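## Task

Stow the plugs in the small chest: orange into the middle drawer, blue into the top drawer, green into the bottom drawer. When finished, all drawers must be closed and the chest still standing upright.

## Robot and tools

Robot: two six-joint arms with parallel grippers, left_arm and right_arm. Bases sit near (-0.006, +0.319, -0.004) m for left_arm and (+0.008, -0.307, -0.005) m for right_arm. Scene frame: origin at table height, midway between the arms, a little behind the near table edge; +x points out over the table, +y toward left_arm, +z up. Arm names do not match image sides. Each gripper's fingers point along its own +z and open along its own y. end_effector_position is the point between the pads, about 1 cm behind the tips. Printed poses may be off by a few cm, more when stretched out.

Cameras: cam_high and cam_low are fixed on a beam behind the arms; cam_left_wrist and cam_right_wrist ride on the grippers. All images are 504x504.

The 14-number row (used by execute_actions and move): one flat list covering both arms, in this order: dx, dy, dz, rx, ry, rz, opening for left_arm, then the same seven for right_arm. Every value lies in [-1, 1]. The six pose numbers are offsets, not poses: they are measured from that arm's Hand target as it stands when the action or move begins, along the Hand target's own axes. 1.0 equals 0.6 m for dx/dy/dz and 180 degrees for rx/ry/rz; the three r values form one rotation vector. Opening is absolute: +1 fully open (0.094 m), -1 closed. All zeros in the six pose numbers asks nothing new of that arm, but its opening value is always a command, so resend the current opening to leave a gripper as is.

execute_actions(actions, cameras): actions is a list of actions; each action is a table of up to 15 rows, each row one 1/30 s control step. A short table repeats its final row until step 15. Every row counts from the pose at that action's start, not from the previous row; the next action starts from the new Hand target, so repeating an offset moves further. An empty list returns state plus all camera images. cameras picks images by name, ["all"], or [] for none; an unknown name invalidates the call.

move(target, speed, blend, opening_speed, grip_force, blocking, cameras): target is one 14-number row or a list of up to 15 rows; every row's offsets count from the Hand targets at the move's start, not from the preceding row. The gripper travels a straight path. speed is top path speed in m/s, 0.002 to 2.9, default 0.25 (rotation up to twice that in rad/s); one value or one per target. blend in metres rounds corners in a list; 0 stops at each. opening_speed (0.2 or more, per second on the -1..+1 scale) closes fingers gradually, good for fragile items. grip_force is the per-pad force limit in newtons, 10 to 50, one value or one per arm; it persists, and low values close slowly. blocking=false returns after about 0.5 s while the move continues. A whole move is capped at 10 s. The result adds a "move:" line: done, off_target, moving, held or fault, plus limits such as paced (pose clipped) or held (steps withheld). Done means at rest within 10 mm and 2 degrees; it says nothing about contact.

wait(seconds): 0 to 3600; lets the scene run with no new commands; ends early if a running move finishes. stop(): brakes a running move. zoom_image(camera, region): region [x0, y0, x1, y1] pixels, at most 504 each side, on one of the latest images. read_manual(section): licence texts only. finished_scene(scene): scene is 1 or 2; ends the scene irreversibly and starts the next.

Reading results: Hand target is the last commanded pose (after clipping); the gripper often rests short of it, and the next offsets count from it. If it stays short, send the missing distance as a new offset. grip_measured uses the command scale; empty it reads up to about 2.5 mm wide, and on a firmly held hard part somewhat narrower than the part. grip_effort_nm is a running average of gripper motor effort (negative closing) and is not a pad force. Joint torques have offsets and noise. Motor temperatures: MOTOR HOT appears at 75 °C, at 90 °C the arm folds and idles for the rest of the scene, at 100 °C it goes limp. Holding loads, stretched poses and pushing into unreachable targets heat motors.

Motion notes: each control step clips commanded orientation to within 40 degrees of the measured one. Friction and weight can leave the gripper low, short or tilted; small moves may go astray, so check the pose after each move and correct tilt. Paths passing near an arm's own base can whip the elbow around; route around it. Faster moves stray more and hit harder; a target set deep past a contact presses harder. To end a push, command the target back past the gripper. Thinking time lets the scene run, and moves continue meanwhile.

Avoid: anything leaving the table, dropping or releasing moving parts, slams, hard hits on fixtures (bar, spacers, plate, low rail, table) or heavy things, arms or grippers or wrist cameras touching each other, closing a gripper on the other arm's fingers, and strain on the wrist camera cables. A loose object may occasionally be nudged by the scene. Close the drawers gently and keep the chest upright.

Each tool is called after "Emit:" as name(argument=value, ...) on one line, values as JSON.

## Session

Emit:
execute_actions(actions=[])

Scene clock: 0.00 s.
left_arm: end_effector_position=(+0.3697, +0.3718, +0.0763) grip_measured=+1.000 grip_effort_nm=n/a end_effector_quat_wxyz=(+0.553, -0.144, +0.818, +0.068) | right_arm: end_effector_position=(+0.3972, -0.3413, +0.0611) grip_measured=+1.000 grip_effort_nm=n/a end_effector_quat_wxyz=(+0.561, +0.051, +0.821, -0.099)
Joint positions: left_arm=[0.048 1.532 0.344 0.767 -0.243 -0.162 0.094] | right_arm=[0.047 1.627 0.33 0.944 0.236 -0.021 0.094]
Joint velocities: within noise
Joint torques (N m): no reading
Motor temperatures (°C): left_arm=[18 23 21 22 19 21 20] | right_arm=[19 22 24 22 17 21 20]
Heat: left arm: 23 °C; right arm: 24 °C.
Hand target: left_arm +0.3750, +0.3723, +0.0873; +0.568, -0.145, +0.808, +0.066 | right_arm +0.4012, -0.3414, +0.0700; +0.573, +0.052, +0.812, -0.098
Tool commands: left_gripper/opening=+1.0 right_gripper/opening=+1.0

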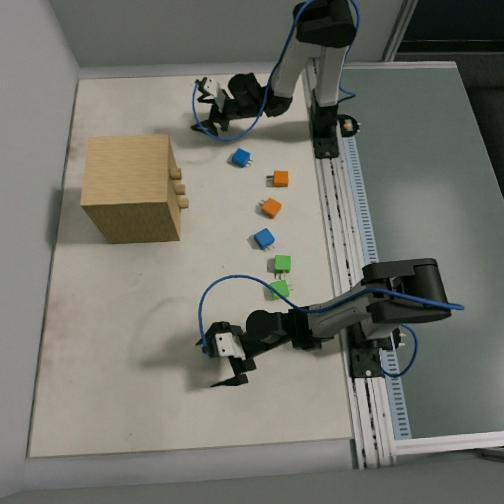

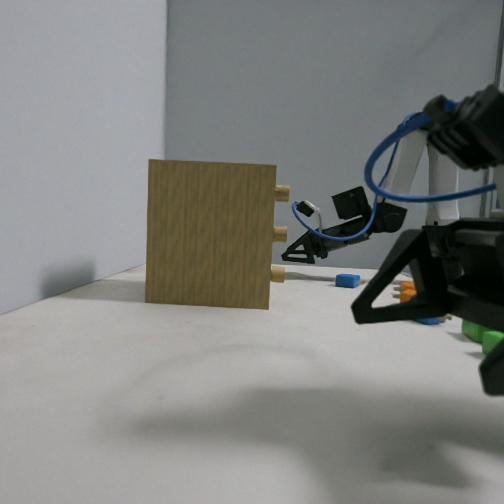

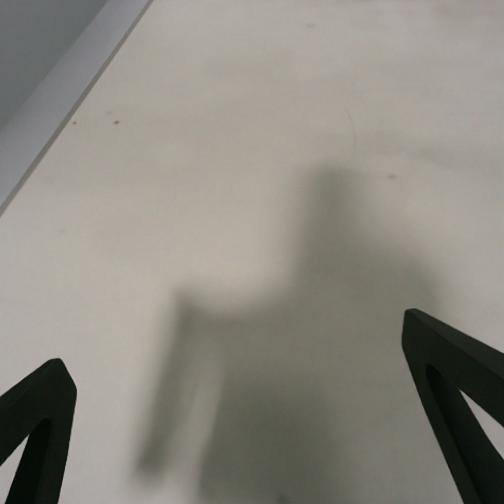

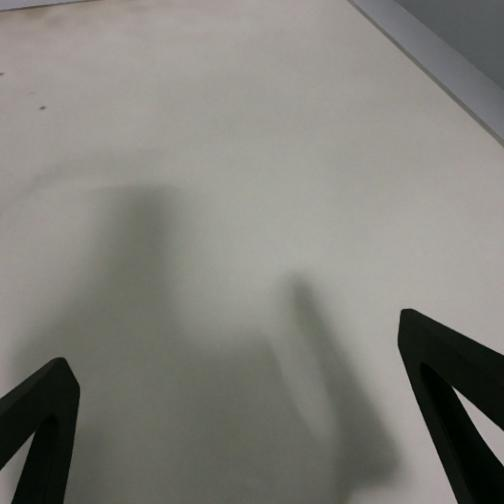

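Emit:
zoom_image(camera="cam_high", region=[60, 110, 320, 310])

Emit:
zoom_image(camera="cam_low", region=[130, 140, 504, 380])

Scaled by 1.938 from the camera's image (finer frame: 720x720).

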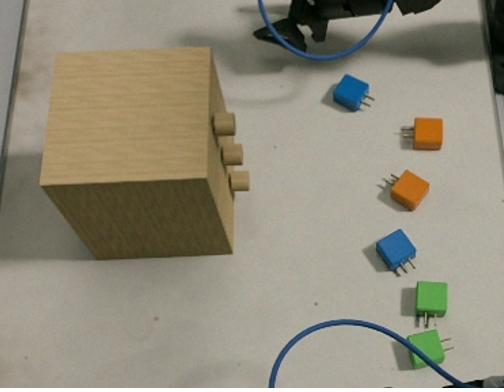

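Scaled by 1.348 from the camera's image (finer frame: 720x720).

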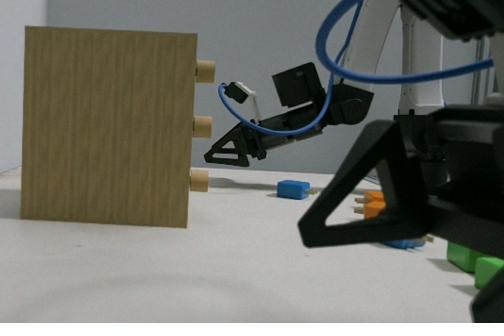

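Emit:
move(target=[0.13,-0.307,-0.4555,0.4005,0.199,0.388,1,0.0122,0.399,-0.2095,-0.0709,0.0576,0.0025,0.3], speed=0.35, cameras=["all"])

Scene clock: 17.90 s.
left_arm: end_effector_position=(+0.1604, +0.1196, +0.1119) grip_measured=+1.000 grip_effort_nm=0.00 end_effector_quat_wxyz=(+0.158, +0.618, +0.759, -0.130) | right_arm: end_effector_position=(+0.3256, -0.0866, +0.0744) grip_measured=+0.302 grip_effort_nm=-0.09 end_effector_quat_wxyz=(+0.493, -0.007, +0.870, -0.002)
Joint positions: left_arm=[-0.668 1.218 0.909 -0.942 0.272 0.631 0.094] | right_arm=[0.957 1.576 0.68 0.135 0.762 0.571 0.061]
Joint torques (N m): left_arm=[-0.13 -3.54 9.06 1.03 0.35 0.19] | right_arm=[0.08 -4.68 9.11 1.4 0.39 0.08]
Motor temperatures (°C): left_arm=[18 24 23 27 19 21 20] | right_arm=[19 23 26 25 16 21 20]
Heat: left arm: 27 °C; right arm: 26 °C.
Hand target: left_arm +0.1621, +0.1109, +0.1198; +0.166, +0.627, +0.748, -0.139 | right_arm +0.3303, -0.0805, +0.0802; +0.500, +0.000, +0.866, +0.000
Off the commanded pose: left_arm 0.012 m, 2 deg | right_arm 0.010 m, 1 deg.
move: off_target (left_arm)
cam_left_wrist: T_world_to_cam=[[-0.99699, -0.07516, 0.01926, 0.16293], [-0.07158, 0.98677, 0.1455, -0.08941], [-0.02994, 0.14368, -0.98917, 0.203]] pos_world=[0.16212, 0.0713, 0.21068]
cam_right_wrist: T_world_to_cam=[[-0.11446, -0.992, -0.05318, -0.04852], [-0.88512, 0.12614, -0.44793, 0.36435], [0.45106, -0.0042, -0.89248, 0.02547]] pos_world=[0.30545, -0.09399, 0.18336]

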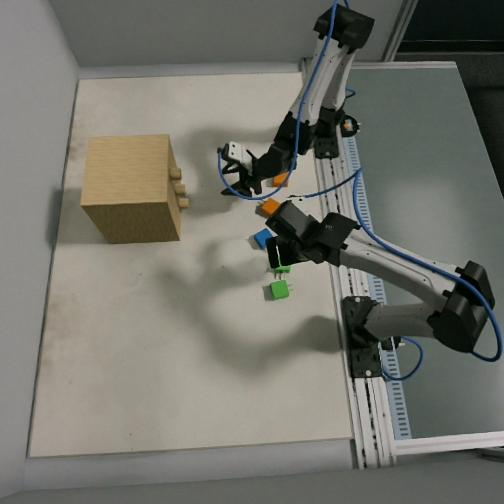

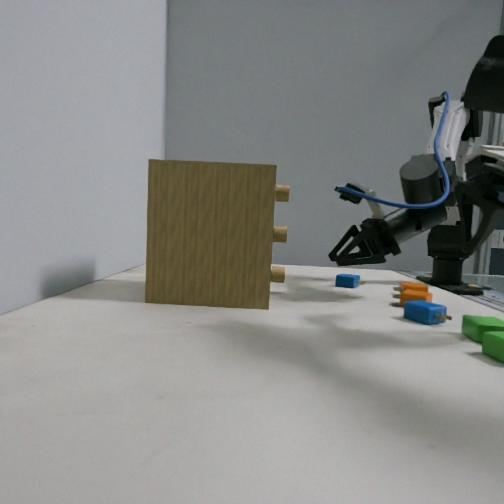

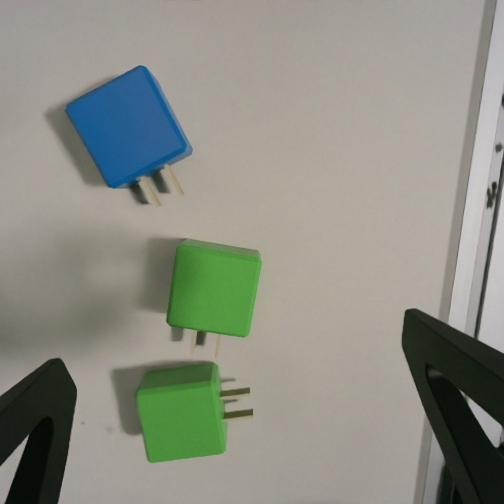

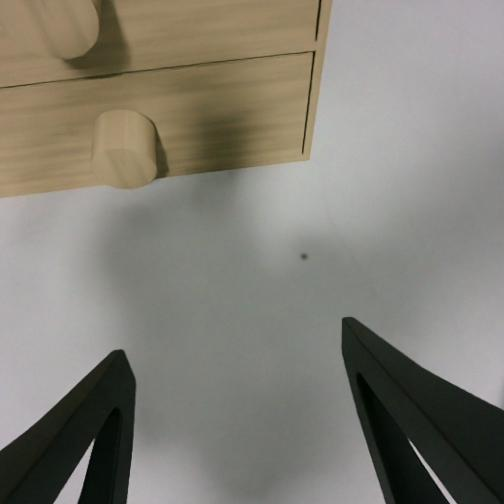

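Emit:
zoom_image(camera="cam_high", region=[150, 120, 330, 310])

Scaled by 2.653 from the camera's image (finer frame: 720x720).

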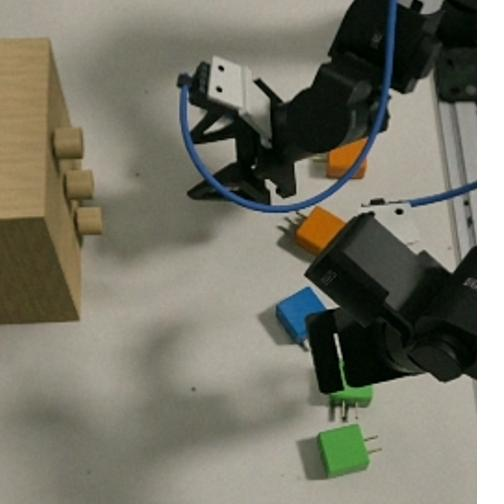

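Emit:
move(target=[[0.029,0.021,0.0785,0.0376,0,0.0805,0.6,0.002,0.069,0.107,0,0,0,0.3],[0.0634,0.021,0.1525,0.0376,0,0.0805,0.6,-0.044,0.069,0.186,0,0,0,0.3]], speed=[0.2,0.12], cameras=["cam_left_wrist","cam_right_wrist"])

Scene clock: 27.57 s.
left_arm: end_effector_position=(+0.1743, +0.1122, +0.0231) grip_measured=+0.603 grip_effort_nm=-0.12 end_effector_quat_wxyz=(+0.141, +0.723, +0.659, -0.151) | right_arm: end_effector_position=(+0.4306, -0.0491, +0.0422) grip_measured=+0.302 grip_effort_nm=-0.08 end_effector_quat_wxyz=(+0.491, +0.001, +0.871, -0.012)
Joint positions: left_arm=[-0.602 1.477 0.741 -0.62 0.371 1 0.075] | right_arm=[0.797 1.993 1.045 0.256 0.662 0.451 0.061]
Joint torques (N m): left_arm=[0.88 -4.81 5.6 1.04 0.49 0.11] | right_arm=[-0.49 -7.83 9.44 1.74 0.1 -0.12]
Heat: left arm: 25 °C; right arm: 28 °C.
Hand target: left_arm +0.1752, +0.1088, +0.0208; +0.145, +0.725, +0.653, -0.161 | right_arm +0.4402, -0.0391, +0.0473; +0.500, +0.000, +0.866, +0.000
Off the commanded pose: left_arm 0.004 m, 1 deg | right_arm 0.015 m, 2 deg.
move: off_target (right_arm)
cam_left_wrist: T_world_to_cam=[[-0.9754, 0.22009, 0.01211, 0.14122], [0.21955, 0.96521, 0.14201, -0.11638], [0.01956, 0.14117, -0.98979, 0.10827]] pos_world=[0.16118, 0.06597, 0.12198]
cam_right_wrist: T_world_to_cam=[[-0.13823, -0.98944, -0.04356, 0.00898], [-0.88416, 0.1431, -0.44473, 0.43843], [0.44627, -0.02296, -0.8946, -0.0492]] pos_world=[0.41084, -0.05498, 0.15136]

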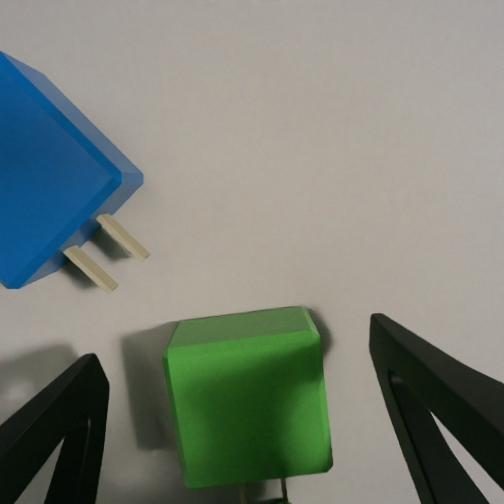

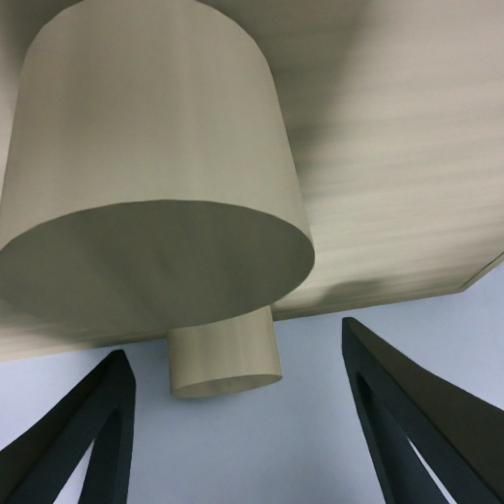

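Emit:
move(target=[0,0,0,0,0,0,-0.5,0,0,0,0,0,0,-0.65], opening_speed=1.5, cameras=["cam_left_wrist","cam_right_wrist"])

Scene clock: 29.83 s.
left_arm: end_effector_position=(+0.1744, +0.1120, +0.0232) grip_measured=-0.159 grip_effort_nm=-1.02 end_effector_quat_wxyz=(+0.141, +0.723, +0.659, -0.152) | right_arm: end_effector_position=(+0.4307, -0.0476, +0.0423) grip_measured=-0.424 grip_effort_nm=-1.02 end_effector_quat_wxyz=(+0.490, -0.001, +0.872, -0.008)
Joint positions: left_arm=[-0.602 1.477 0.741 -0.619 0.372 1 0.04] | right_arm=[0.797 1.993 1.046 0.256 0.655 0.451 0.027]
Joint torques (N m): left_arm=[0.92 -4.89 5.7 1 0.52 0.14] | right_arm=[-0.49 -7.83 9.37 1.74 0.16 -0.12]
Heat: left arm: 25 °C; right arm: 28 °C.
Hand target: left_arm +0.1752, +0.1088, +0.0208; +0.145, +0.725, +0.653, -0.161 | right_arm +0.4402, -0.0391, +0.0473; +0.500, +0.000, +0.866, +0.000
Off the commanded pose: left_arm 0.004 m, 1 deg | right_arm 0.014 m, 2 deg.
move: done
cam_left_wrist: T_world_to_cam=[[-0.97539, 0.22017, 0.01148, 0.14141], [0.21955, 0.96529, 0.14143, -0.11626], [0.02006, 0.14047, -0.98988, 0.10835]] pos_world=[0.16128, 0.06587, 0.12208]
cam_right_wrist: T_world_to_cam=[[-0.13263, -0.99002, -0.04766, 0.0082], [-0.8858, 0.13997, -0.44246, 0.43878], [0.44471, -0.01647, -0.89552, -0.04809]] pos_world=[0.41114, -0.05409, 0.15146]

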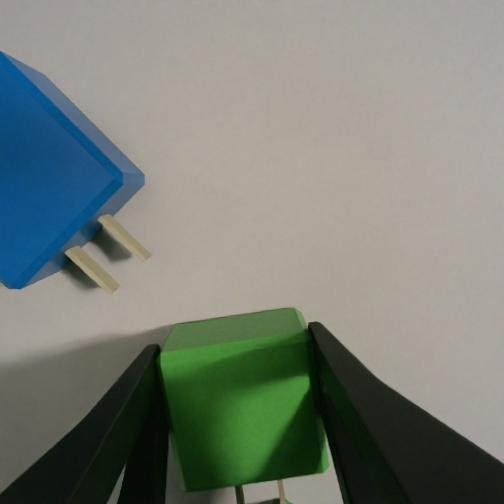

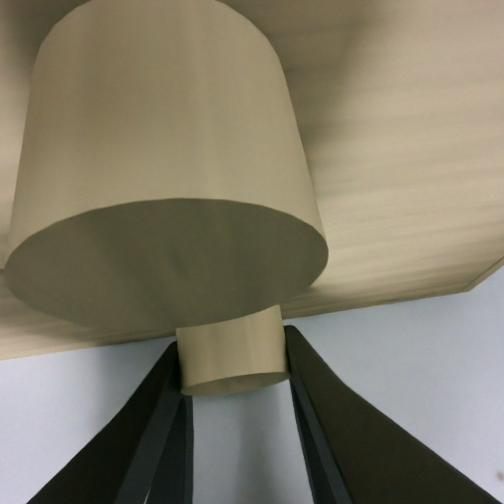

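Emit:
move(target=[-0.0704,0,-0.151,0,0,0,-0.5,0.1,0.003,-0.173,0,0,0,-0.65], speed=0.12, cameras=["cam_high","cam_low","cam_right_wrist"])

Scene clock: 32.57 s.
left_arm: end_effector_position=(+0.1688, +0.1145, +0.0971) grip_measured=-0.159 grip_effort_nm=-1.02 end_effector_quat_wxyz=(+0.113, +0.723, +0.663, -0.157) | right_arm: end_effector_position=(+0.3479, -0.0443, +0.0365) grip_measured=-0.424 grip_effort_nm=-1.03 end_effector_quat_wxyz=(+0.501, +0.004, +0.865, -0.014)
Joint positions: left_arm=[-0.602 1.406 1.003 -1.011 0.372 1.003 0.04] | right_arm=[0.993 1.872 0.833 0.249 0.827 0.618 0.027]
Joint torques (N m): left_arm=[1.52 -9.2 8.7 0.67 0.48 0.2] | right_arm=[-0.9 -7.75 6.52 1.43 0.13 -0.13]
Heat: left arm: 25 °C; right arm: 28 °C.
Hand target: left_arm +0.1753, +0.1089, +0.1150; +0.145, +0.725, +0.653, -0.161 (not the last commanded pose) | right_arm +0.3507, -0.0419, +0.0366; +0.500, +0.000, +0.866, -0.011 (not the last commanded pose)
Off the commanded pose: left_arm 0.025 m, 4 deg | right_arm 0.030 m, 2 deg.
move: held (right_arm; a check stopped the path), off_target (left_arm; braked when a check withheld steps of right_arm); limits=held
pose unreachable (right arm): on one or more control steps of this call, first in action 0 (counted from 0), this arm could not follow its commanded pose, so it was not sent that pose on those steps. It may still have moved: this result reports where it is.
cause: moving toward the commanded pose would bring a part of the arm too close to another arm (this arm's wrist (the part past joint 4) and the left arm's wrist camera, 33 mm apart when this arm was first held).
cam_right_wrist: T_world_to_cam=[[-0.14559, -0.98828, -0.04598, 0.00474], [-0.87137, 0.1501, -0.4671, 0.35878], [0.46853, -0.02794, -0.88301, -0.02564]] pos_world=[0.32533, -0.04988, 0.14516]

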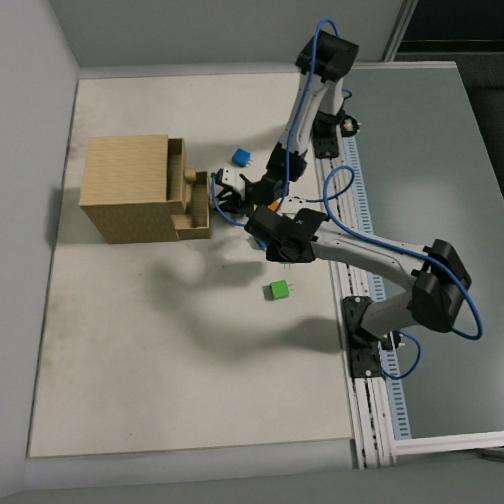

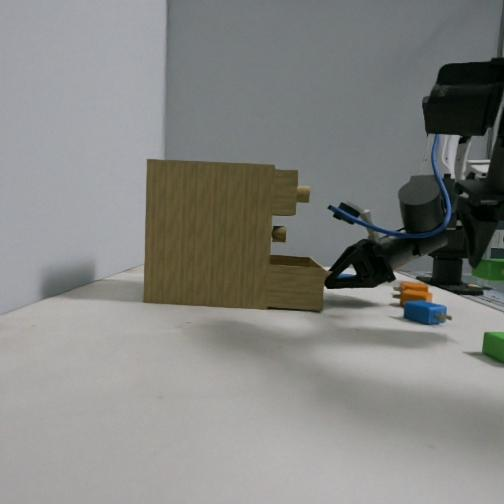

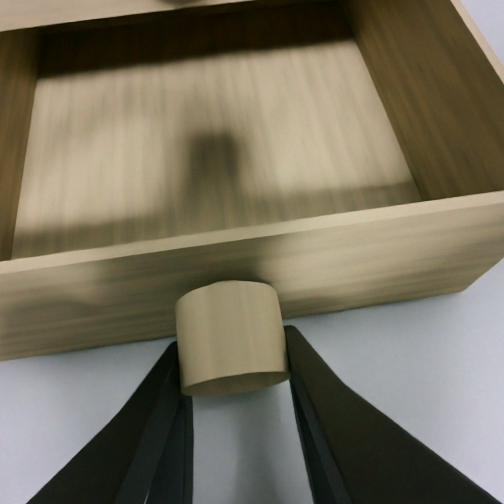

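Emit:
move(target=[[0.138,-0.021,-0.175,0,0,0,-0.5,0,0,0,0,0,0,-0.65],[0.138,-0.021,-0.175,0,0,0,-0.5,0.029,0,-0.0505,0,0,0,-0.65]], speed=[0.2,0.12], cameras=["cam_low"])

Emit:
execute_actions(actions=[[[0,0,0,0,0,0,-0.5,0,0,0,0,0,0,0.3]]], cameras=["cam_high"])

Scene clock: 37.33 s.
left_arm: end_effector_position=(+0.1699, +0.2320, +0.1680) grip_measured=-0.159 grip_effort_nm=-1.02 end_effector_quat_wxyz=(+0.131, +0.724, +0.659, -0.156) | right_arm: end_effector_position=(+0.3244, -0.0415, +0.0341) grip_measured=-0.424 grip_effort_nm=-1.03 end_effector_quat_wxyz=(+0.507, +0.008, +0.862, -0.014)
Joint positions: left_arm=[-0.064 1.282 1.185 -1.512 0.419 1.586 0.04] | right_arm=[1.062 1.855 0.795 0.224 0.884 0.694 0.027]
Joint torques (N m): left_arm=[1.21 -2.91 8.29 0.14 0.6 0.21] | right_arm=[0.94 -10.52 4.48 0.96 0.21 0.09]
Heat: left arm: 26 °C; right arm: 28 °C.
Hand target: left_arm +0.1753, +0.2290, +0.1750; +0.145, +0.725, +0.653, -0.161 | right_arm +0.3158, -0.0414, +0.0367; +0.500, +0.000, +0.866, -0.011
Off the commanded pose: left_arm 0.009 m, 2 deg | right_arm 0.009 m, 1 deg.
move: done

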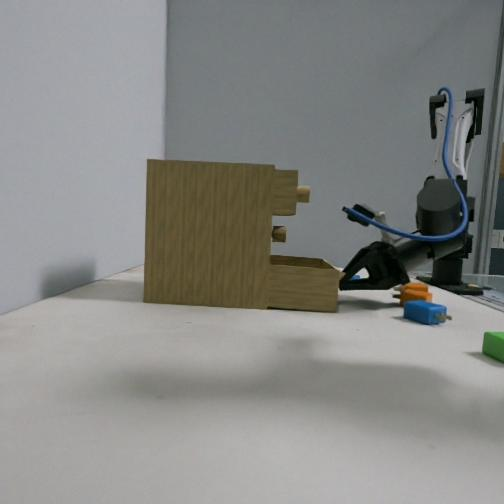

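Scene clock: 38.03 s.
left_arm: end_effector_position=(+0.1699, +0.2320, +0.1680) grip_measured=-0.159 grip_effort_nm=-1.02 end_effector_quat_wxyz=(+0.131, +0.724, +0.659, -0.156) | right_arm: end_effector_position=(+0.3175, -0.0448, +0.0273) grip_measured=+0.298 grip_effort_nm=0.10 end_effector_quat_wxyz=(+0.497, -0.005, +0.868, -0.026)
Joint positions: left_arm=[-0.064 1.282 1.185 -1.512 0.419 1.586 0.04] | right_arm=[1.073 1.855 0.787 0.187 0.883 0.697 0.061]
Joint torques (N m): left_arm=[1.28 -3.07 8.39 0.15 0.53 0.21] | right_arm=[0.13 -10.5 5.19 1.23 0.24 0.09]
Heat: left arm: 26 °C; right arm: 28 °C.
Hand target: left_arm +0.1753, +0.2290, +0.1750; +0.145, +0.725, +0.653, -0.161 | right_arm +0.3158, -0.0415, +0.0367; +0.500, +0.000, +0.866, -0.011
Off the commanded pose: left_arm 0.009 m, 2 deg | right_arm 0.010 m, 2 deg.
Step readings (end_effector_position of left_arm | right_arm):
0: (+0.1699, +0.2320, +0.1680) | (+0.3244, -0.0415, +0.0341)
1: (+0.1699, +0.2320, +0.1680) | (+0.3244, -0.0415, +0.0341)
2: (+0.1699, +0.2320, +0.1680) | (+0.3241, -0.0416, +0.0338)
4: (+0.1699, +0.2320, +0.1680) | (+0.3213, -0.0424, +0.0314)
8: (+0.1699, +0.2320, +0.1680) | (+0.3180, -0.0438, +0.0282)
15: (+0.1699, +0.2320, +0.1680) | (+0.3176, -0.0446, +0.0275)

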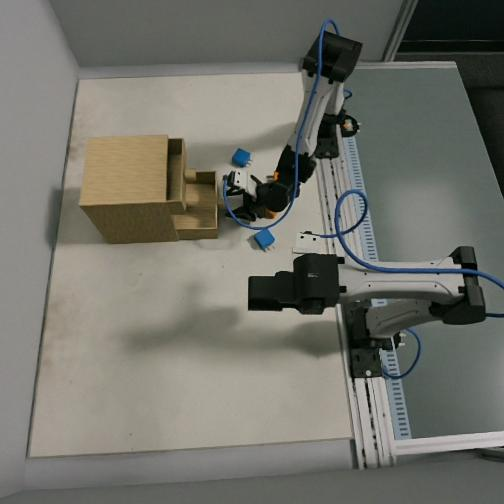

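Emit:
move(target=[[0,0,0,0,0,0,-0.5,0.019,0,-0.066,0,0,0,0.3],[0,0,0,0,0,0,-0.5,-0.156,0,-0.196,0,0,0,-1],[0,0,0,0,0,0,-0.5,-0.296,-0.005,0.056,0,0,0,-1]], speed=[0.2,0.3,0.12], blend=[0.01,0,0], cameras=["cam_low","cam_right_wrist","cam_left_wrist"])

Scene clock: 44.70 s.
left_arm: end_effector_position=(+0.1699, +0.2320, +0.1680) grip_measured=-0.159 grip_effort_nm=-1.02 end_effector_quat_wxyz=(+0.131, +0.724, +0.659, -0.156) | right_arm: end_effector_position=(+0.4228, -0.0547, +0.1624) grip_measured=-0.990 grip_effort_nm=-0.51 end_effector_quat_wxyz=(+0.485, -0.005, +0.874, -0.031)
Joint positions: left_arm=[-0.064 1.282 1.185 -1.512 0.419 1.586 0.04] | right_arm=[0.812 1.758 1.282 -0.251 0.693 0.451 0]
Joint torques (N m): left_arm=[1.2 -3.04 8.25 0.11 0.52 0.19] | right_arm=[-0.49 -7.13 11 1.81 0.11 -0.06]
Heat: left arm: 27 °C; right arm: 29 °C.
Hand target: left_arm +0.1753, +0.2290, +0.1750; +0.145, +0.725, +0.653, -0.161 | right_arm +0.4336, -0.0432, +0.1738; +0.500, +0.000, +0.866, -0.011
Off the commanded pose: left_arm 0.009 m, 2 deg | right_arm 0.020 m, 3 deg.
move: off_target (right_arm)
cam_left_wrist: T_world_to_cam=[[-0.97409, 0.22367, 0.03332, 0.10421], [0.22614, 0.96306, 0.14621, -0.25299], [0.00061, 0.14996, -0.98869, 0.23583]] pos_world=[0.15858, 0.18497, 0.26668]
cam_right_wrist: T_world_to_cam=[[-0.14655, -0.9892, -0.00347, 0.00462], [-0.88808, 0.13311, -0.43999, 0.4861], [0.4357, -0.06139, -0.89799, 0.06457]] pos_world=[0.40424, -0.05617, 0.27188]
Images, in order (width x height): cam_low 504x504, cam_left_wrist 504x504, cam_right_wrist 504x504.

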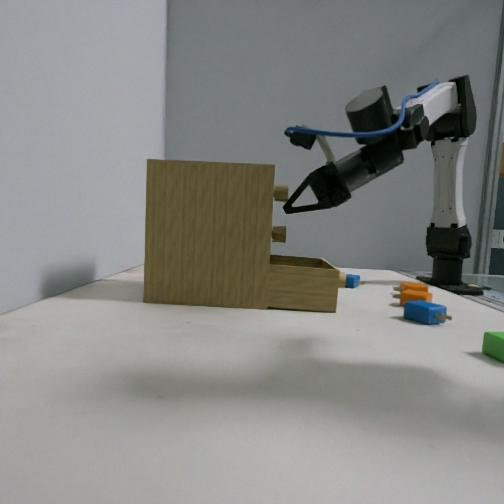

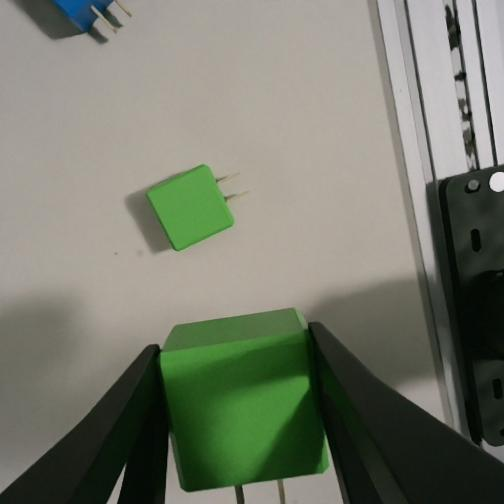

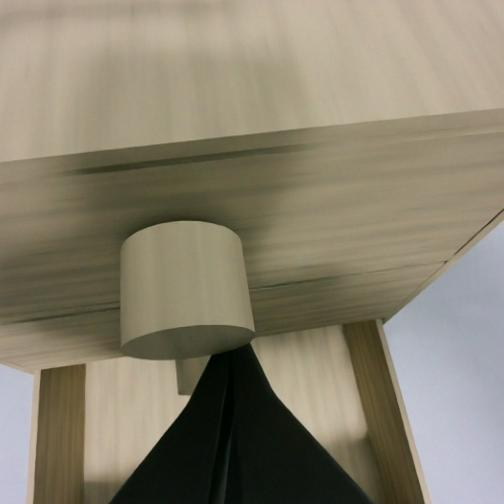

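Emit:
move(target=[[0,0,0,0,0,0,-0.5,0.14,0.002,-0.252,0,0,0,-1],[0,0,0,0,0,0,-0.5,0.315,0.003,-0.122,0,0,0,0.3],[0,0,0,0,0,0,-0.5,0.284,0.003,-0.052,0,0,0,0.3],[0,0,0,0,0,0,-0.5,0.284,0.003,-0.052,0,0,0,-0.65],[0,0,0,0,0,0,-0.5,0.321,0.003,-0.117,0,0,0,-0.65]], speed=[0.3,0.3,0.15,0.15,0.12], cameras=["cam_low","cam_right_wrist"])

Scene clock: 57.03 s.
left_arm: end_effector_position=(+0.1699, +0.2320, +0.1680) grip_measured=-0.159 grip_effort_nm=-1.02 end_effector_quat_wxyz=(+0.131, +0.724, +0.659, -0.156) | right_arm: end_effector_position=(+0.2758, -0.0447, +0.0279) grip_measured=-0.648 grip_effort_nm=-0.09 end_effector_quat_wxyz=(+0.489, -0.012, +0.872, -0.023)
Joint positions: left_arm=[-0.064 1.282 1.185 -1.512 0.419 1.586 0.04] | right_arm=[1.188 1.791 0.746 0.037 0.929 0.846 0.017]
Joint torques (N m): left_arm=[1.16 -3 8.16 0.1 0.5 0.22] | right_arm=[0.09 -10.1 5.85 1.05 0.52 0.08]
Motor temperatures (°C): left_arm=[18 24 29 22 19 21 21] | right_arm=[19 26 29 26 16 21 20]
Heat: left arm: 29 °C; right arm: 29 °C.
Hand target: left_arm +0.1753, +0.2290, +0.1750; +0.145, +0.725, +0.653, -0.161 | right_arm +0.2766, -0.0422, +0.0421; +0.500, +0.000, +0.866, -0.011
Off the commanded pose: left_arm 0.009 m, 2 deg | right_arm 0.014 m, 2 deg.
move: off_target (right_arm); target 4's new opening was sent with right_arm's hand 0.012 m and 2 deg from that target
cam_right_wrist: T_world_to_cam=[[-0.12755, -0.99177, -0.01093, -0.01255], [-0.8877, 0.11907, -0.44477, 0.2945], [0.44241, -0.04702, -0.89558, 0.00718]] pos_world=[0.25665, -0.04717, 0.13728]

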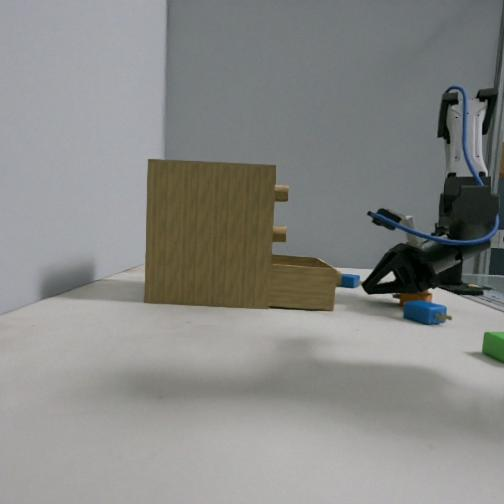

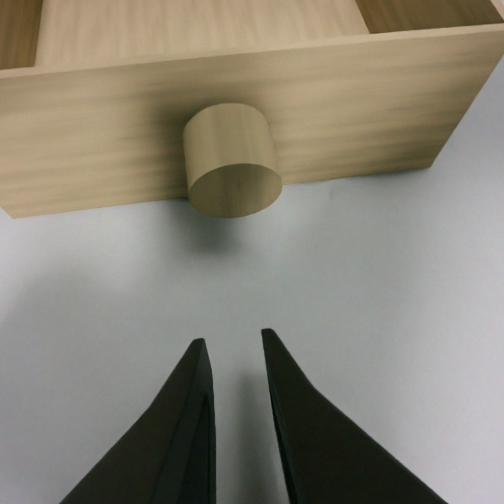

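Emit:
move(target=[[0,0,0,0,0,0,-0.5,0,0,0,0,0,0,0.25],[0,0,0,0,0,0,-0.5,-0.061,-0.005,0.092,0,0,0,0.25],[0,0,0,0,0,0,-0.5,-0.061,-0.005,0.092,0,0,0,-0.65]], speed=0.15, cameras=["cam_right_wrist"])

Scene clock: 60.27 s.
left_arm: end_effector_position=(+0.1699, +0.2320, +0.1680) grip_measured=-0.159 grip_effort_nm=-1.02 end_effector_quat_wxyz=(+0.131, +0.724, +0.659, -0.156) | right_arm: end_effector_position=(+0.3365, -0.0519, +0.0442) grip_measured=-0.413 grip_effort_nm=-1.02 end_effector_quat_wxyz=(+0.495, -0.006, +0.869, -0.018)
Joint positions: left_arm=[-0.064 1.282 1.185 -1.512 0.419 1.586 0.04] | right_arm=[1.005 1.803 0.799 0.19 0.823 0.62 0.028]
Joint torques (N m): left_arm=[1.1 -2.86 8.12 0.19 0.56 0.21] | right_arm=[-0.72 -6.01 7.86 1.54 0.26 -0.01]
Heat: left arm: 29 °C; right arm: 29 °C.
Hand target: left_arm +0.1753, +0.2290, +0.1750; +0.145, +0.725, +0.653, -0.161 | right_arm +0.3427, -0.0458, +0.0463; +0.500, +0.000, +0.866, -0.011
Off the commanded pose: left_arm 0.009 m, 2 deg | right_arm 0.009 m, 1 deg.
move: done
cam_right_wrist: T_world_to_cam=[[-0.13273, -0.99078, -0.02712, -0.0094], [-0.88058, 0.13044, -0.4556, 0.35517], [0.45493, -0.03659, -0.88977, -0.00931]] pos_world=[0.31574, -0.05598, 0.15327]

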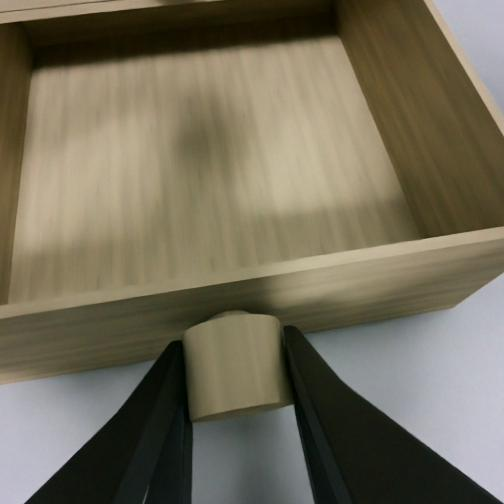

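Emit:
move(target=[[0,0,0,0,0,0,-0.5,0.04,0.003,-0.069,0,0,0,-0.65],[0,0,0,0,0,0,-0.5,0.04,0.003,-0.069,0,0,0,0.2],[-0.023,0.3035,-0.0167,0,-0.0833,0,-0.5,0.067,0,-0.183,0,0,0,0.2],[-0.416,0.358,0.277,0,-0.0833,0,-0.5,0.067,0,-0.183,0,0,0,0.2]], speed=[0.12,0.12,0.25,0.25], cameras=["cam_high","cam_left_wrist"])

Scene clock: 68.60 s.
left_arm: end_effector_position=(+0.3504, -0.0849, +0.1303) grip_measured=-0.159 grip_effort_nm=-1.02 end_effector_quat_wxyz=(+0.223, +0.701, +0.627, -0.256) | right_arm: end_effector_position=(+0.2256, -0.0519, +0.0492) grip_measured=+0.198 grip_effort_nm=0.10 end_effector_quat_wxyz=(+0.488, -0.015, +0.872, -0.029)
Joint positions: left_arm=[-0.643 2.296 2.14 -1.017 0.597 0.89 0.04] | right_arm=[1.352 1.683 0.763 -0.315 1.004 1.105 0.056]
Joint torques (N m): left_arm=[0.7 -13.59 9.14 1.16 0.35 -0.02] | right_arm=[0.18 -8.79 8.05 0.65 0.6 0.12]
Heat: left arm: 29 °C; right arm: 30 °C.
Hand target: left_arm +0.3578, -0.0883, +0.1300; +0.229, +0.698, +0.629, -0.255 | right_arm +0.2275, -0.0440, +0.0663; +0.500, +0.000, +0.866, -0.011
Off the commanded pose: left_arm 0.008 m, 1 deg | right_arm 0.019 m, 3 deg.
move: off_target (right_arm)
cam_left_wrist: T_world_to_cam=[[-0.97077, 0.23978, -0.01058, 0.35809], [0.23903, 0.96188, -0.13289, 0.04868], [-0.02169, -0.13153, -0.99108, 0.23027]] pos_world=[0.34098, -0.1024, 0.23847]

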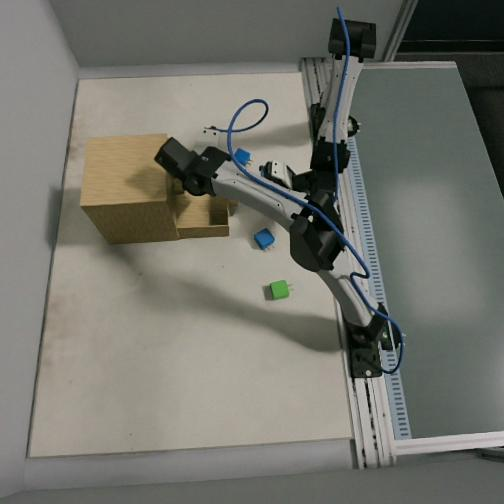

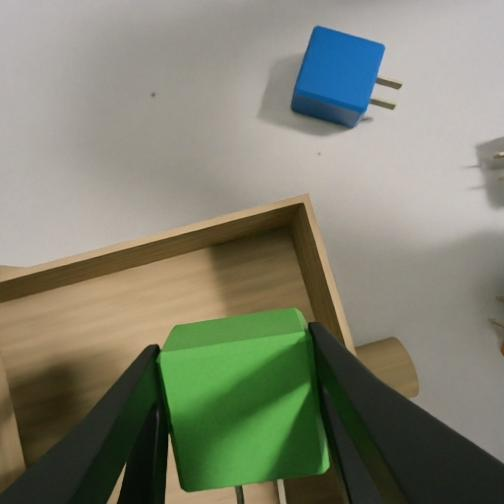

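Emit:
move(target=[[0.092,0.01,0.108,0,0,0,-0.5,0,0,0,0,0,0,0.2],[0.092,0.01,0.108,0,0,0,0.1,0,0,0,0,0,0,0.2],[0,0,0,0,0,0,0.1,0,0,0,0,0,0,0.2],[0.285,-0.044,-0.264,0,0.0833,0,0.1,0,0,0,0,0,0,0.2]], speed=[0.15,0.15,0.15,0.35], blend=[0,0,0.03,0], cameras=["cam_left_wrist","cam_high"])

Scene clock: 74.17 s.
left_arm: end_effector_position=(+0.3577, +0.1431, +0.1230) grip_measured=+0.097 grip_effort_nm=0.14 end_effector_quat_wxyz=(+0.127, +0.717, +0.663, -0.177) | right_arm: end_effector_position=(+0.2256, -0.0519, +0.0492) grip_measured=+0.198 grip_effort_nm=0.10 end_effector_quat_wxyz=(+0.488, -0.015, +0.872, -0.029)
Joint positions: left_arm=[-0.24 2.058 1.841 -1.341 0.451 1.384 0.052] | right_arm=[1.352 1.683 0.763 -0.315 1.004 1.105 0.056]
Joint torques (N m): left_arm=[0.43 -18.18 6.12 0.29 0.28 0.15] | right_arm=[0.17 -8.77 8.06 0.65 0.59 0.12]
Heat: left arm: 29 °C; right arm: 30 °C.
Hand target: left_arm +0.3560, +0.1460, +0.1413; +0.145, +0.725, +0.653, -0.161 | right_arm +0.2275, -0.0440, +0.0663; +0.500, +0.000, +0.866, -0.011
Off the commanded pose: left_arm 0.019 m, 3 deg | right_arm 0.019 m, 3 deg.
move: off_target (left_arm); target 2's new opening was sent with left_arm's hand 0.030 m and 4 deg from that target
cam_left_wrist: T_world_to_cam=[[-0.97389, 0.21748, 0.06516, 0.30542], [0.22381, 0.96784, 0.11489, -0.19929], [-0.03808, 0.12647, -0.99124, 0.22208]] pos_world=[0.3505, 0.09837, 0.22313]
Images, in order (width x height): cam_high 504x504, cam_left_wrist 504x504.

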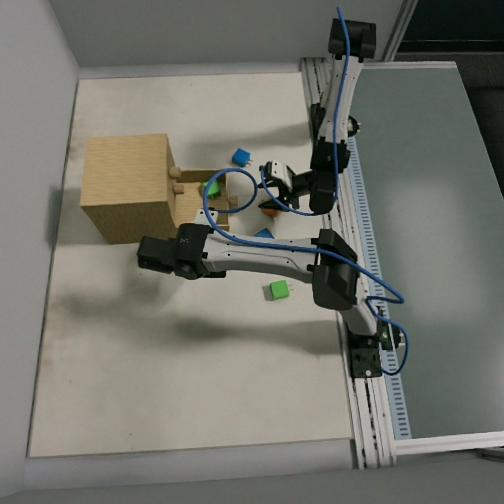

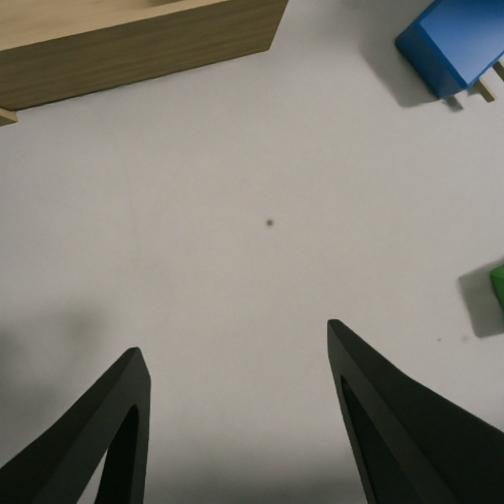

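Emit:
move(target=[0.045,-0.282,0.0175,-0.2547,0,-0.546,0.4,-0.0755,-0.01,-0.116,0.0952,0.1913,0.1039,0.6], speed=0.35, cameras=["cam_left_wrist","cam_right_wrist"])

Scene clock: 79.13 s.
left_arm: end_effector_position=(+0.1940, +0.1736, +0.1154) grip_measured=+0.397 grip_effort_nm=0.14 end_effector_quat_wxyz=(+0.198, -0.014, +0.980, -0.002) | right_arm: end_effector_position=(+0.1870, -0.0312, +0.1347) grip_measured=+0.598 grip_effort_nm=0.10 end_effector_quat_wxyz=(+0.199, +0.181, +0.963, -0.018)
Joint positions: left_arm=[-0.79 1.211 0.928 -1.014 -0.269 -0.8 0.066] | right_arm=[1.249 1.716 1.483 -1.298 0.418 1.585 0.075]
Joint torques (N m): left_arm=[1.28 -4.79 6.17 1.1 -0.11 0.09] | right_arm=[-0.68 -5.82 9.16 -0.54 0.69 0.74]
Motor temperatures (°C): left_arm=[18 30 29 22 19 21 21] | right_arm=[19 27 30 24 17 21 20]
Heat: left arm: 30 °C; right arm: 30 °C.
Hand target: left_arm +0.1968, +0.1728, +0.1160; +0.200, -0.013, +0.980, -0.006 (not the last commanded pose) | right_arm +0.1901, -0.0483, +0.1397; +0.216, +0.213, +0.951, -0.057 (not the last commanded pose)
Off the commanded pose: left_arm 0.012 m, 11 deg | right_arm 0.018 m, 6 deg.
move: held (left_arm; a check stopped the path), off_target (right_arm; braked when a check withheld steps of left_arm); limits=held
pose unreachable (left arm): on one or more control steps of this call, first in action 0 (counted from 0), this arm could not follow its commanded pose, so it was not sent that pose on those steps. It may still have moved: this result reports where it is.
cause: moving toward the commanded pose would bring a part of the arm too close to another arm (this arm's wrist (the part past joint 4) and the right arm's wrist (the part past joint 4), along the way the arms are being sent, or toward where that arm still pushes).
cam_left_wrist: T_world_to_cam=[[-0.10255, -0.99436, 0.02712, 0.18562], [-0.9818, 0.10557, 0.15785, 0.18741], [-0.15983, -0.01044, -0.98709, 0.25143]] pos_world=[0.24322, 0.16741, 0.21357]
cam_right_wrist: T_world_to_cam=[[-0.48201, -0.87604, -0.01496, 0.06101], [-0.86537, 0.47333, 0.16461, 0.18633], [-0.13712, 0.09229, -0.98625, 0.26768]] pos_world=[0.22735, -0.05945, 0.23424]

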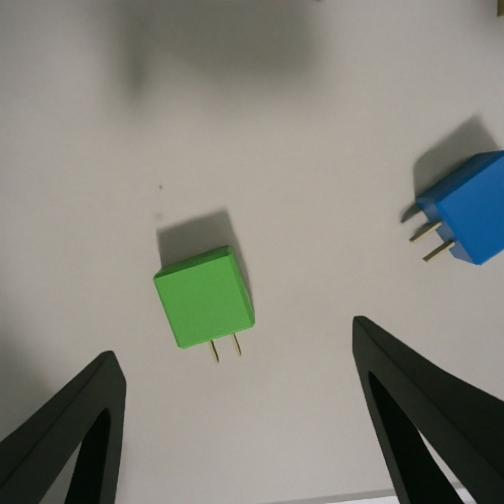

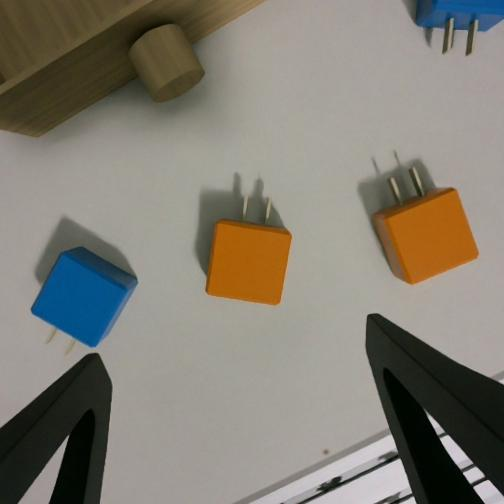

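Emit:
move(target=[[0.003,0.027,0,-0.027,0,-0.064,0.4,0.004,-0.142,0.035,-0.054,0,-0.1158,0.5],[0.064,0.027,0.145,-0.027,0,-0.064,0.4,0.075,-0.142,0.183,-0.054,0,-0.1158,0.5]], speed=[0.2,0.15], cameras=["cam_left_wrist","cam_right_wrist"])

Scene clock: 85.03 s.
left_arm: end_effector_position=(+0.1912, +0.1873, +0.0219) grip_measured=+0.397 grip_effort_nm=0.14 end_effector_quat_wxyz=(+0.188, -0.115, +0.975, +0.011) | right_arm: end_effector_position=(+0.1578, -0.1300, +0.0259) grip_measured=+0.502 grip_effort_nm=-0.08 end_effector_quat_wxyz=(+0.219, +0.018, +0.976, -0.012)
Joint positions: left_arm=[-0.783 1.323 0.628 -0.665 -0.294 -1.006 0.066] | right_arm=[1.225 1.327 0.652 -0.747 0.436 1.201 0.071]
Joint torques (N m): left_arm=[0.21 -3.73 5.71 1.04 -0.45 -0.09] | right_arm=[-0.76 -2.43 5.75 0.67 0.27 -0.04]
Heat: left arm: 29 °C; right arm: 30 °C.
Hand target: left_arm +0.1952, +0.1874, +0.0206; +0.198, -0.119, +0.973, +0.015 | right_arm +0.1593, -0.1300, +0.0227; +0.219, +0.019, +0.975, -0.014
Off the commanded pose: left_arm 0.004 m, 1 deg | right_arm 0.004 m, 0 deg.
move: done
cam_left_wrist: T_world_to_cam=[[0.10209, -0.99384, 0.04301, 0.16192], [-0.97997, -0.09304, 0.17605, 0.23434], [-0.17096, -0.06012, -0.98344, 0.17019]] pos_world=[0.24222, 0.19295, 0.11915]
cam_right_wrist: T_world_to_cam=[[-0.17969, -0.98323, 0.03118, -0.10402], [-0.97619, 0.18214, 0.11782, 0.2065], [-0.12153, -0.00927, -0.99255, 0.14998]] pos_world=[0.20111, -0.1385, 0.12778]

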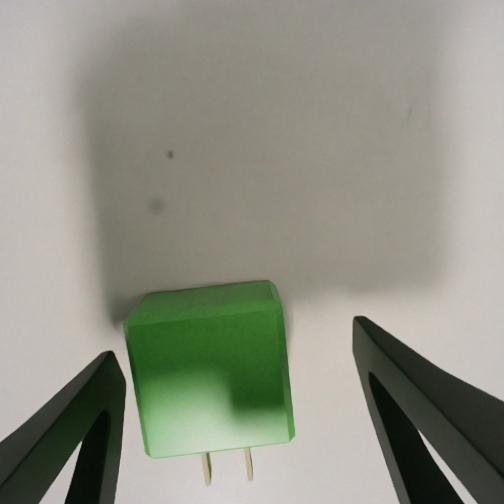

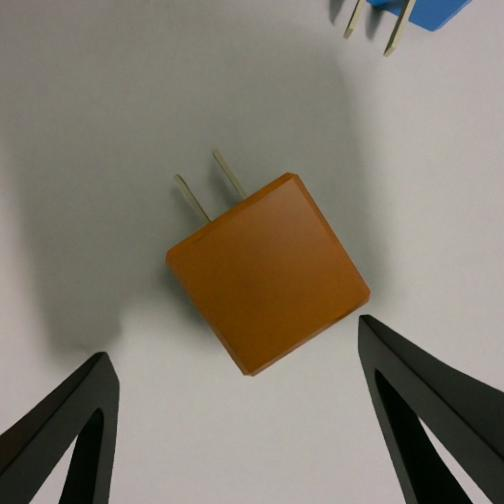

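Emit:
move(target=[[0,0,0,0,0,0,-0.5,-0.065,-0.019,-0.0435,-0.0657,0,-0.141,0.5],[0,0,0,0,0,0,-0.5,-0.034,-0.019,0.0215,-0.0657,0,-0.141,0.5]], speed=0.12, opening_speed=1, cameras=["cam_left_wrist","cam_right_wrist"])

Scene clock: 90.80 s.
left_arm: end_effector_position=(+0.1915, +0.1873, +0.0220) grip_measured=-0.153 grip_effort_nm=-1.02 end_effector_quat_wxyz=(+0.189, -0.115, +0.975, +0.011) | right_arm: end_effector_position=(+0.1819, -0.1446, +0.0224) grip_measured=+0.502 grip_effort_nm=-0.08 end_effector_quat_wxyz=(+0.213, -0.217, +0.952, +0.033)
Joint positions: left_arm=[-0.783 1.323 0.628 -0.664 -0.296 -1.006 0.04] | right_arm=[0.954 1.135 0.502 -0.547 0.233 0.43 0.071]
Joint torques (N m): left_arm=[0.13 -3.7 5.53 0.99 -0.42 -0.07] | right_arm=[-0.77 -1.54 6.35 1.18 0.02 -0.06]
Heat: left arm: 29 °C; right arm: 30 °C.
Hand target: left_arm +0.1952, +0.1874, +0.0206; +0.198, -0.119, +0.973, +0.015 | right_arm +0.1827, -0.1425, +0.0200; +0.211, -0.218, +0.952, +0.038
Off the commanded pose: left_arm 0.004 m, 1 deg | right_arm 0.003 m, 1 deg.
move: done
cam_left_wrist: T_world_to_cam=[[0.10231, -0.99382, 0.043, 0.16183], [-0.98018, -0.09334, 0.17476, 0.23476], [-0.16967, -0.06002, -0.98367, 0.17012]] pos_world=[0.24242, 0.19295, 0.11935]
cam_right_wrist: T_world_to_cam=[[0.29652, -0.95388, 0.04681, -0.19677], [-0.9493, -0.28903, 0.12363, 0.16001], [-0.1044, -0.0811, -0.99122, 0.13574]] pos_world=[0.22442, -0.13043, 0.12398]

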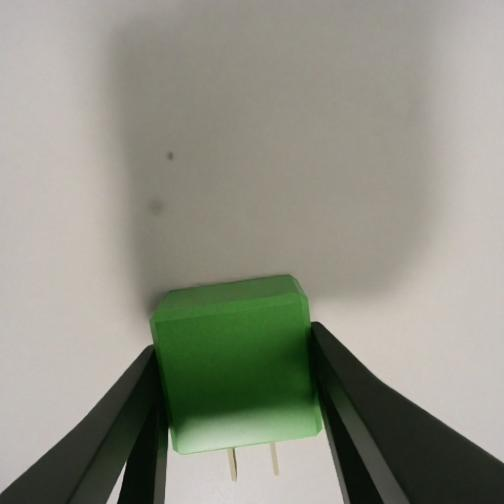

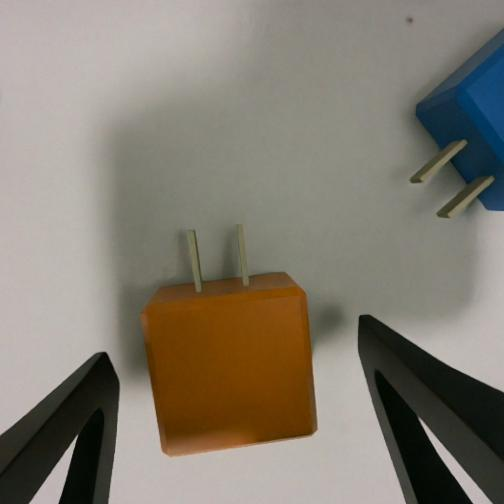

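Emit:
move(target=[[0,0,0,0,0,0,-0.5,0,0,0,0,0,0,-0.5],[-0.065,0,-0.153,0,0,0,-0.5,-0.056,0,-0.121,0,0,0,-0.5],[-0.309,-0.174,-0.122,0.3028,-0.0669,0.494,-0.5,-0.056,0,-0.121,0,0,0,-0.5],[-0.231,-0.43,-0.101,0.3028,-0.0669,0.494,-0.5,-0.056,0,-0.121,0,0,0,-0.5],[-0.179,-0.43,0.021,0.3028,-0.0669,0.494,-0.5,-0.056,0,-0.121,0,0,0,-0.5]], speed=[0.2,0.25,0.35,0.3,0.15], blend=[0,0.03,0.04,0.02,0], cameras=["cam_left_wrist","cam_right_wrist","cam_high"])

Scene clock: 98.27 s.
left_arm: end_effector_position=(+0.3559, -0.0351, +0.0694) grip_measured=-0.153 grip_effort_nm=-1.02 end_effector_quat_wxyz=(+0.254, +0.666, +0.657, -0.244) | right_arm: end_effector_position=(+0.1782, -0.1495, +0.0850) grip_measured=-0.140 grip_effort_nm=-1.02 end_effector_quat_wxyz=(+0.194, -0.221, +0.955, +0.019)
Joint positions: left_arm=[-0.561 2.133 1.61 -0.598 0.593 0.859 0.04] | right_arm=[0.956 1.074 0.744 -0.898 0.23 0.43 0.04]
Joint torques (N m): left_arm=[0.47 -11.18 6.11 1.42 0.36 -0.08] | right_arm=[0.14 -3.62 10.14 0.92 0.08 0.06]
Heat: left arm: 29 °C; right arm: 30 °C.
Hand target: left_arm +0.3575, -0.0379, +0.0553; +0.248, +0.664, +0.661, -0.248 | right_arm +0.1821, -0.1409, +0.1000; +0.211, -0.218, +0.952, +0.038
Off the commanded pose: left_arm 0.015 m, 1 deg | right_arm 0.018 m, 3 deg.
move: off_target (left_arm, right_arm)
cam_left_wrist: T_world_to_cam=[[-0.99008, 0.13459, -0.0403, 0.3561], [0.13926, 0.97802, -0.15517, 0.02889], [0.01853, -0.15925, -0.98706, 0.16093]] pos_world=[0.34556, -0.05056, 0.17768]
cam_right_wrist: T_world_to_cam=[[0.30119, -0.9508, 0.07256, -0.20574], [-0.94407, -0.28662, 0.16301, 0.14344], [-0.13419, -0.1176, -0.98395, 0.19628]] pos_world=[0.22373, -0.13142, 0.18468]
Images, in order (width x height): cam_high 504x504, cam_left_wrist 504x504, cam_right_wrist 504x504.

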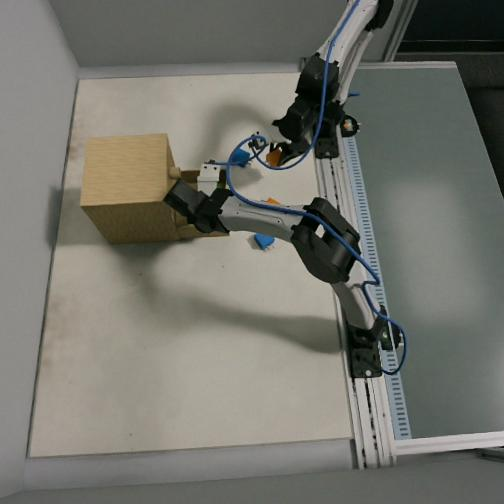

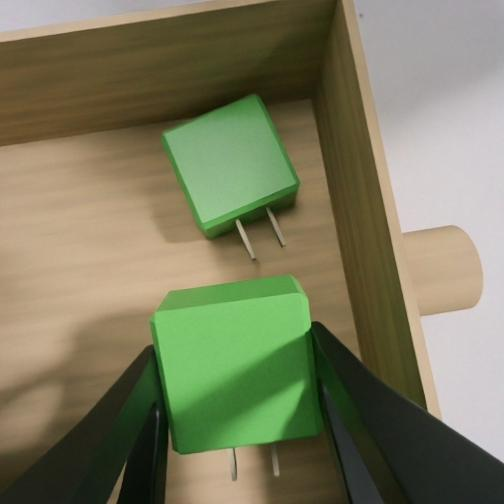

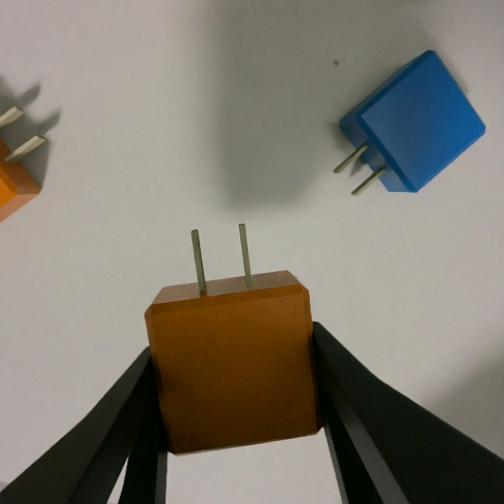

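Emit:
move(target=[0.032,0,0.038,0,0,0,-0.5,0,0,0,0,0,0,-0.5], speed=0.1, cameras=["cam_left_wrist","cam_low"])

Scene clock: 99.80 s.
left_arm: end_effector_position=(+0.3680, -0.0445, +0.0644) grip_measured=-0.153 grip_effort_nm=-1.02 end_effector_quat_wxyz=(+0.296, +0.669, +0.640, -0.235) | right_arm: end_effector_position=(+0.1782, -0.1495, +0.0850) grip_measured=-0.140 grip_effort_nm=-1.02 end_effector_quat_wxyz=(+0.194, -0.221, +0.955, +0.019)
Joint positions: left_arm=[-0.563 2.141 1.56 -0.445 0.593 0.856 0.04] | right_arm=[0.956 1.074 0.744 -0.898 0.23 0.43 0.04]
Joint torques (N m): left_arm=[0.03 -8.58 5.03 1.06 0.33 -0.15] | right_arm=[0.16 -3.62 10.13 0.92 0.08 0.05]
Heat: left arm: 29 °C; right arm: 30 °C.
Hand target: left_arm +0.3575, -0.0385, +0.0255; +0.248, +0.664, +0.661, -0.248 | right_arm +0.1821, -0.1409, +0.1000; +0.211, -0.218, +0.952, +0.038
Off the commanded pose: left_arm 0.041 m, 6 deg | right_arm 0.018 m, 3 deg.
move: off_target (left_arm)
cam_left_wrist: T_world_to_cam=[[-0.98338, 0.13279, -0.12381, 0.37197], [0.15527, 0.96856, -0.19439, 0.03198], [0.0941, -0.21038, -0.97308, 0.12333]] pos_world=[0.34921, -0.05443, 0.17228]
Images, in order (width x height): cam_low 504x504, cam_left_wrist 504x504.

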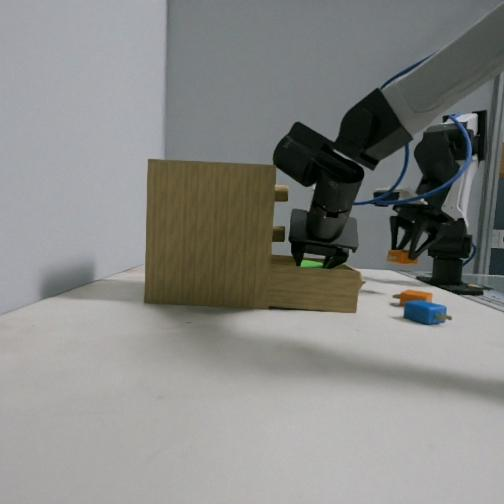

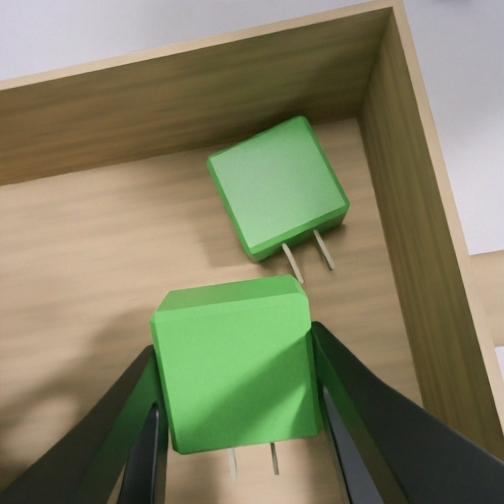

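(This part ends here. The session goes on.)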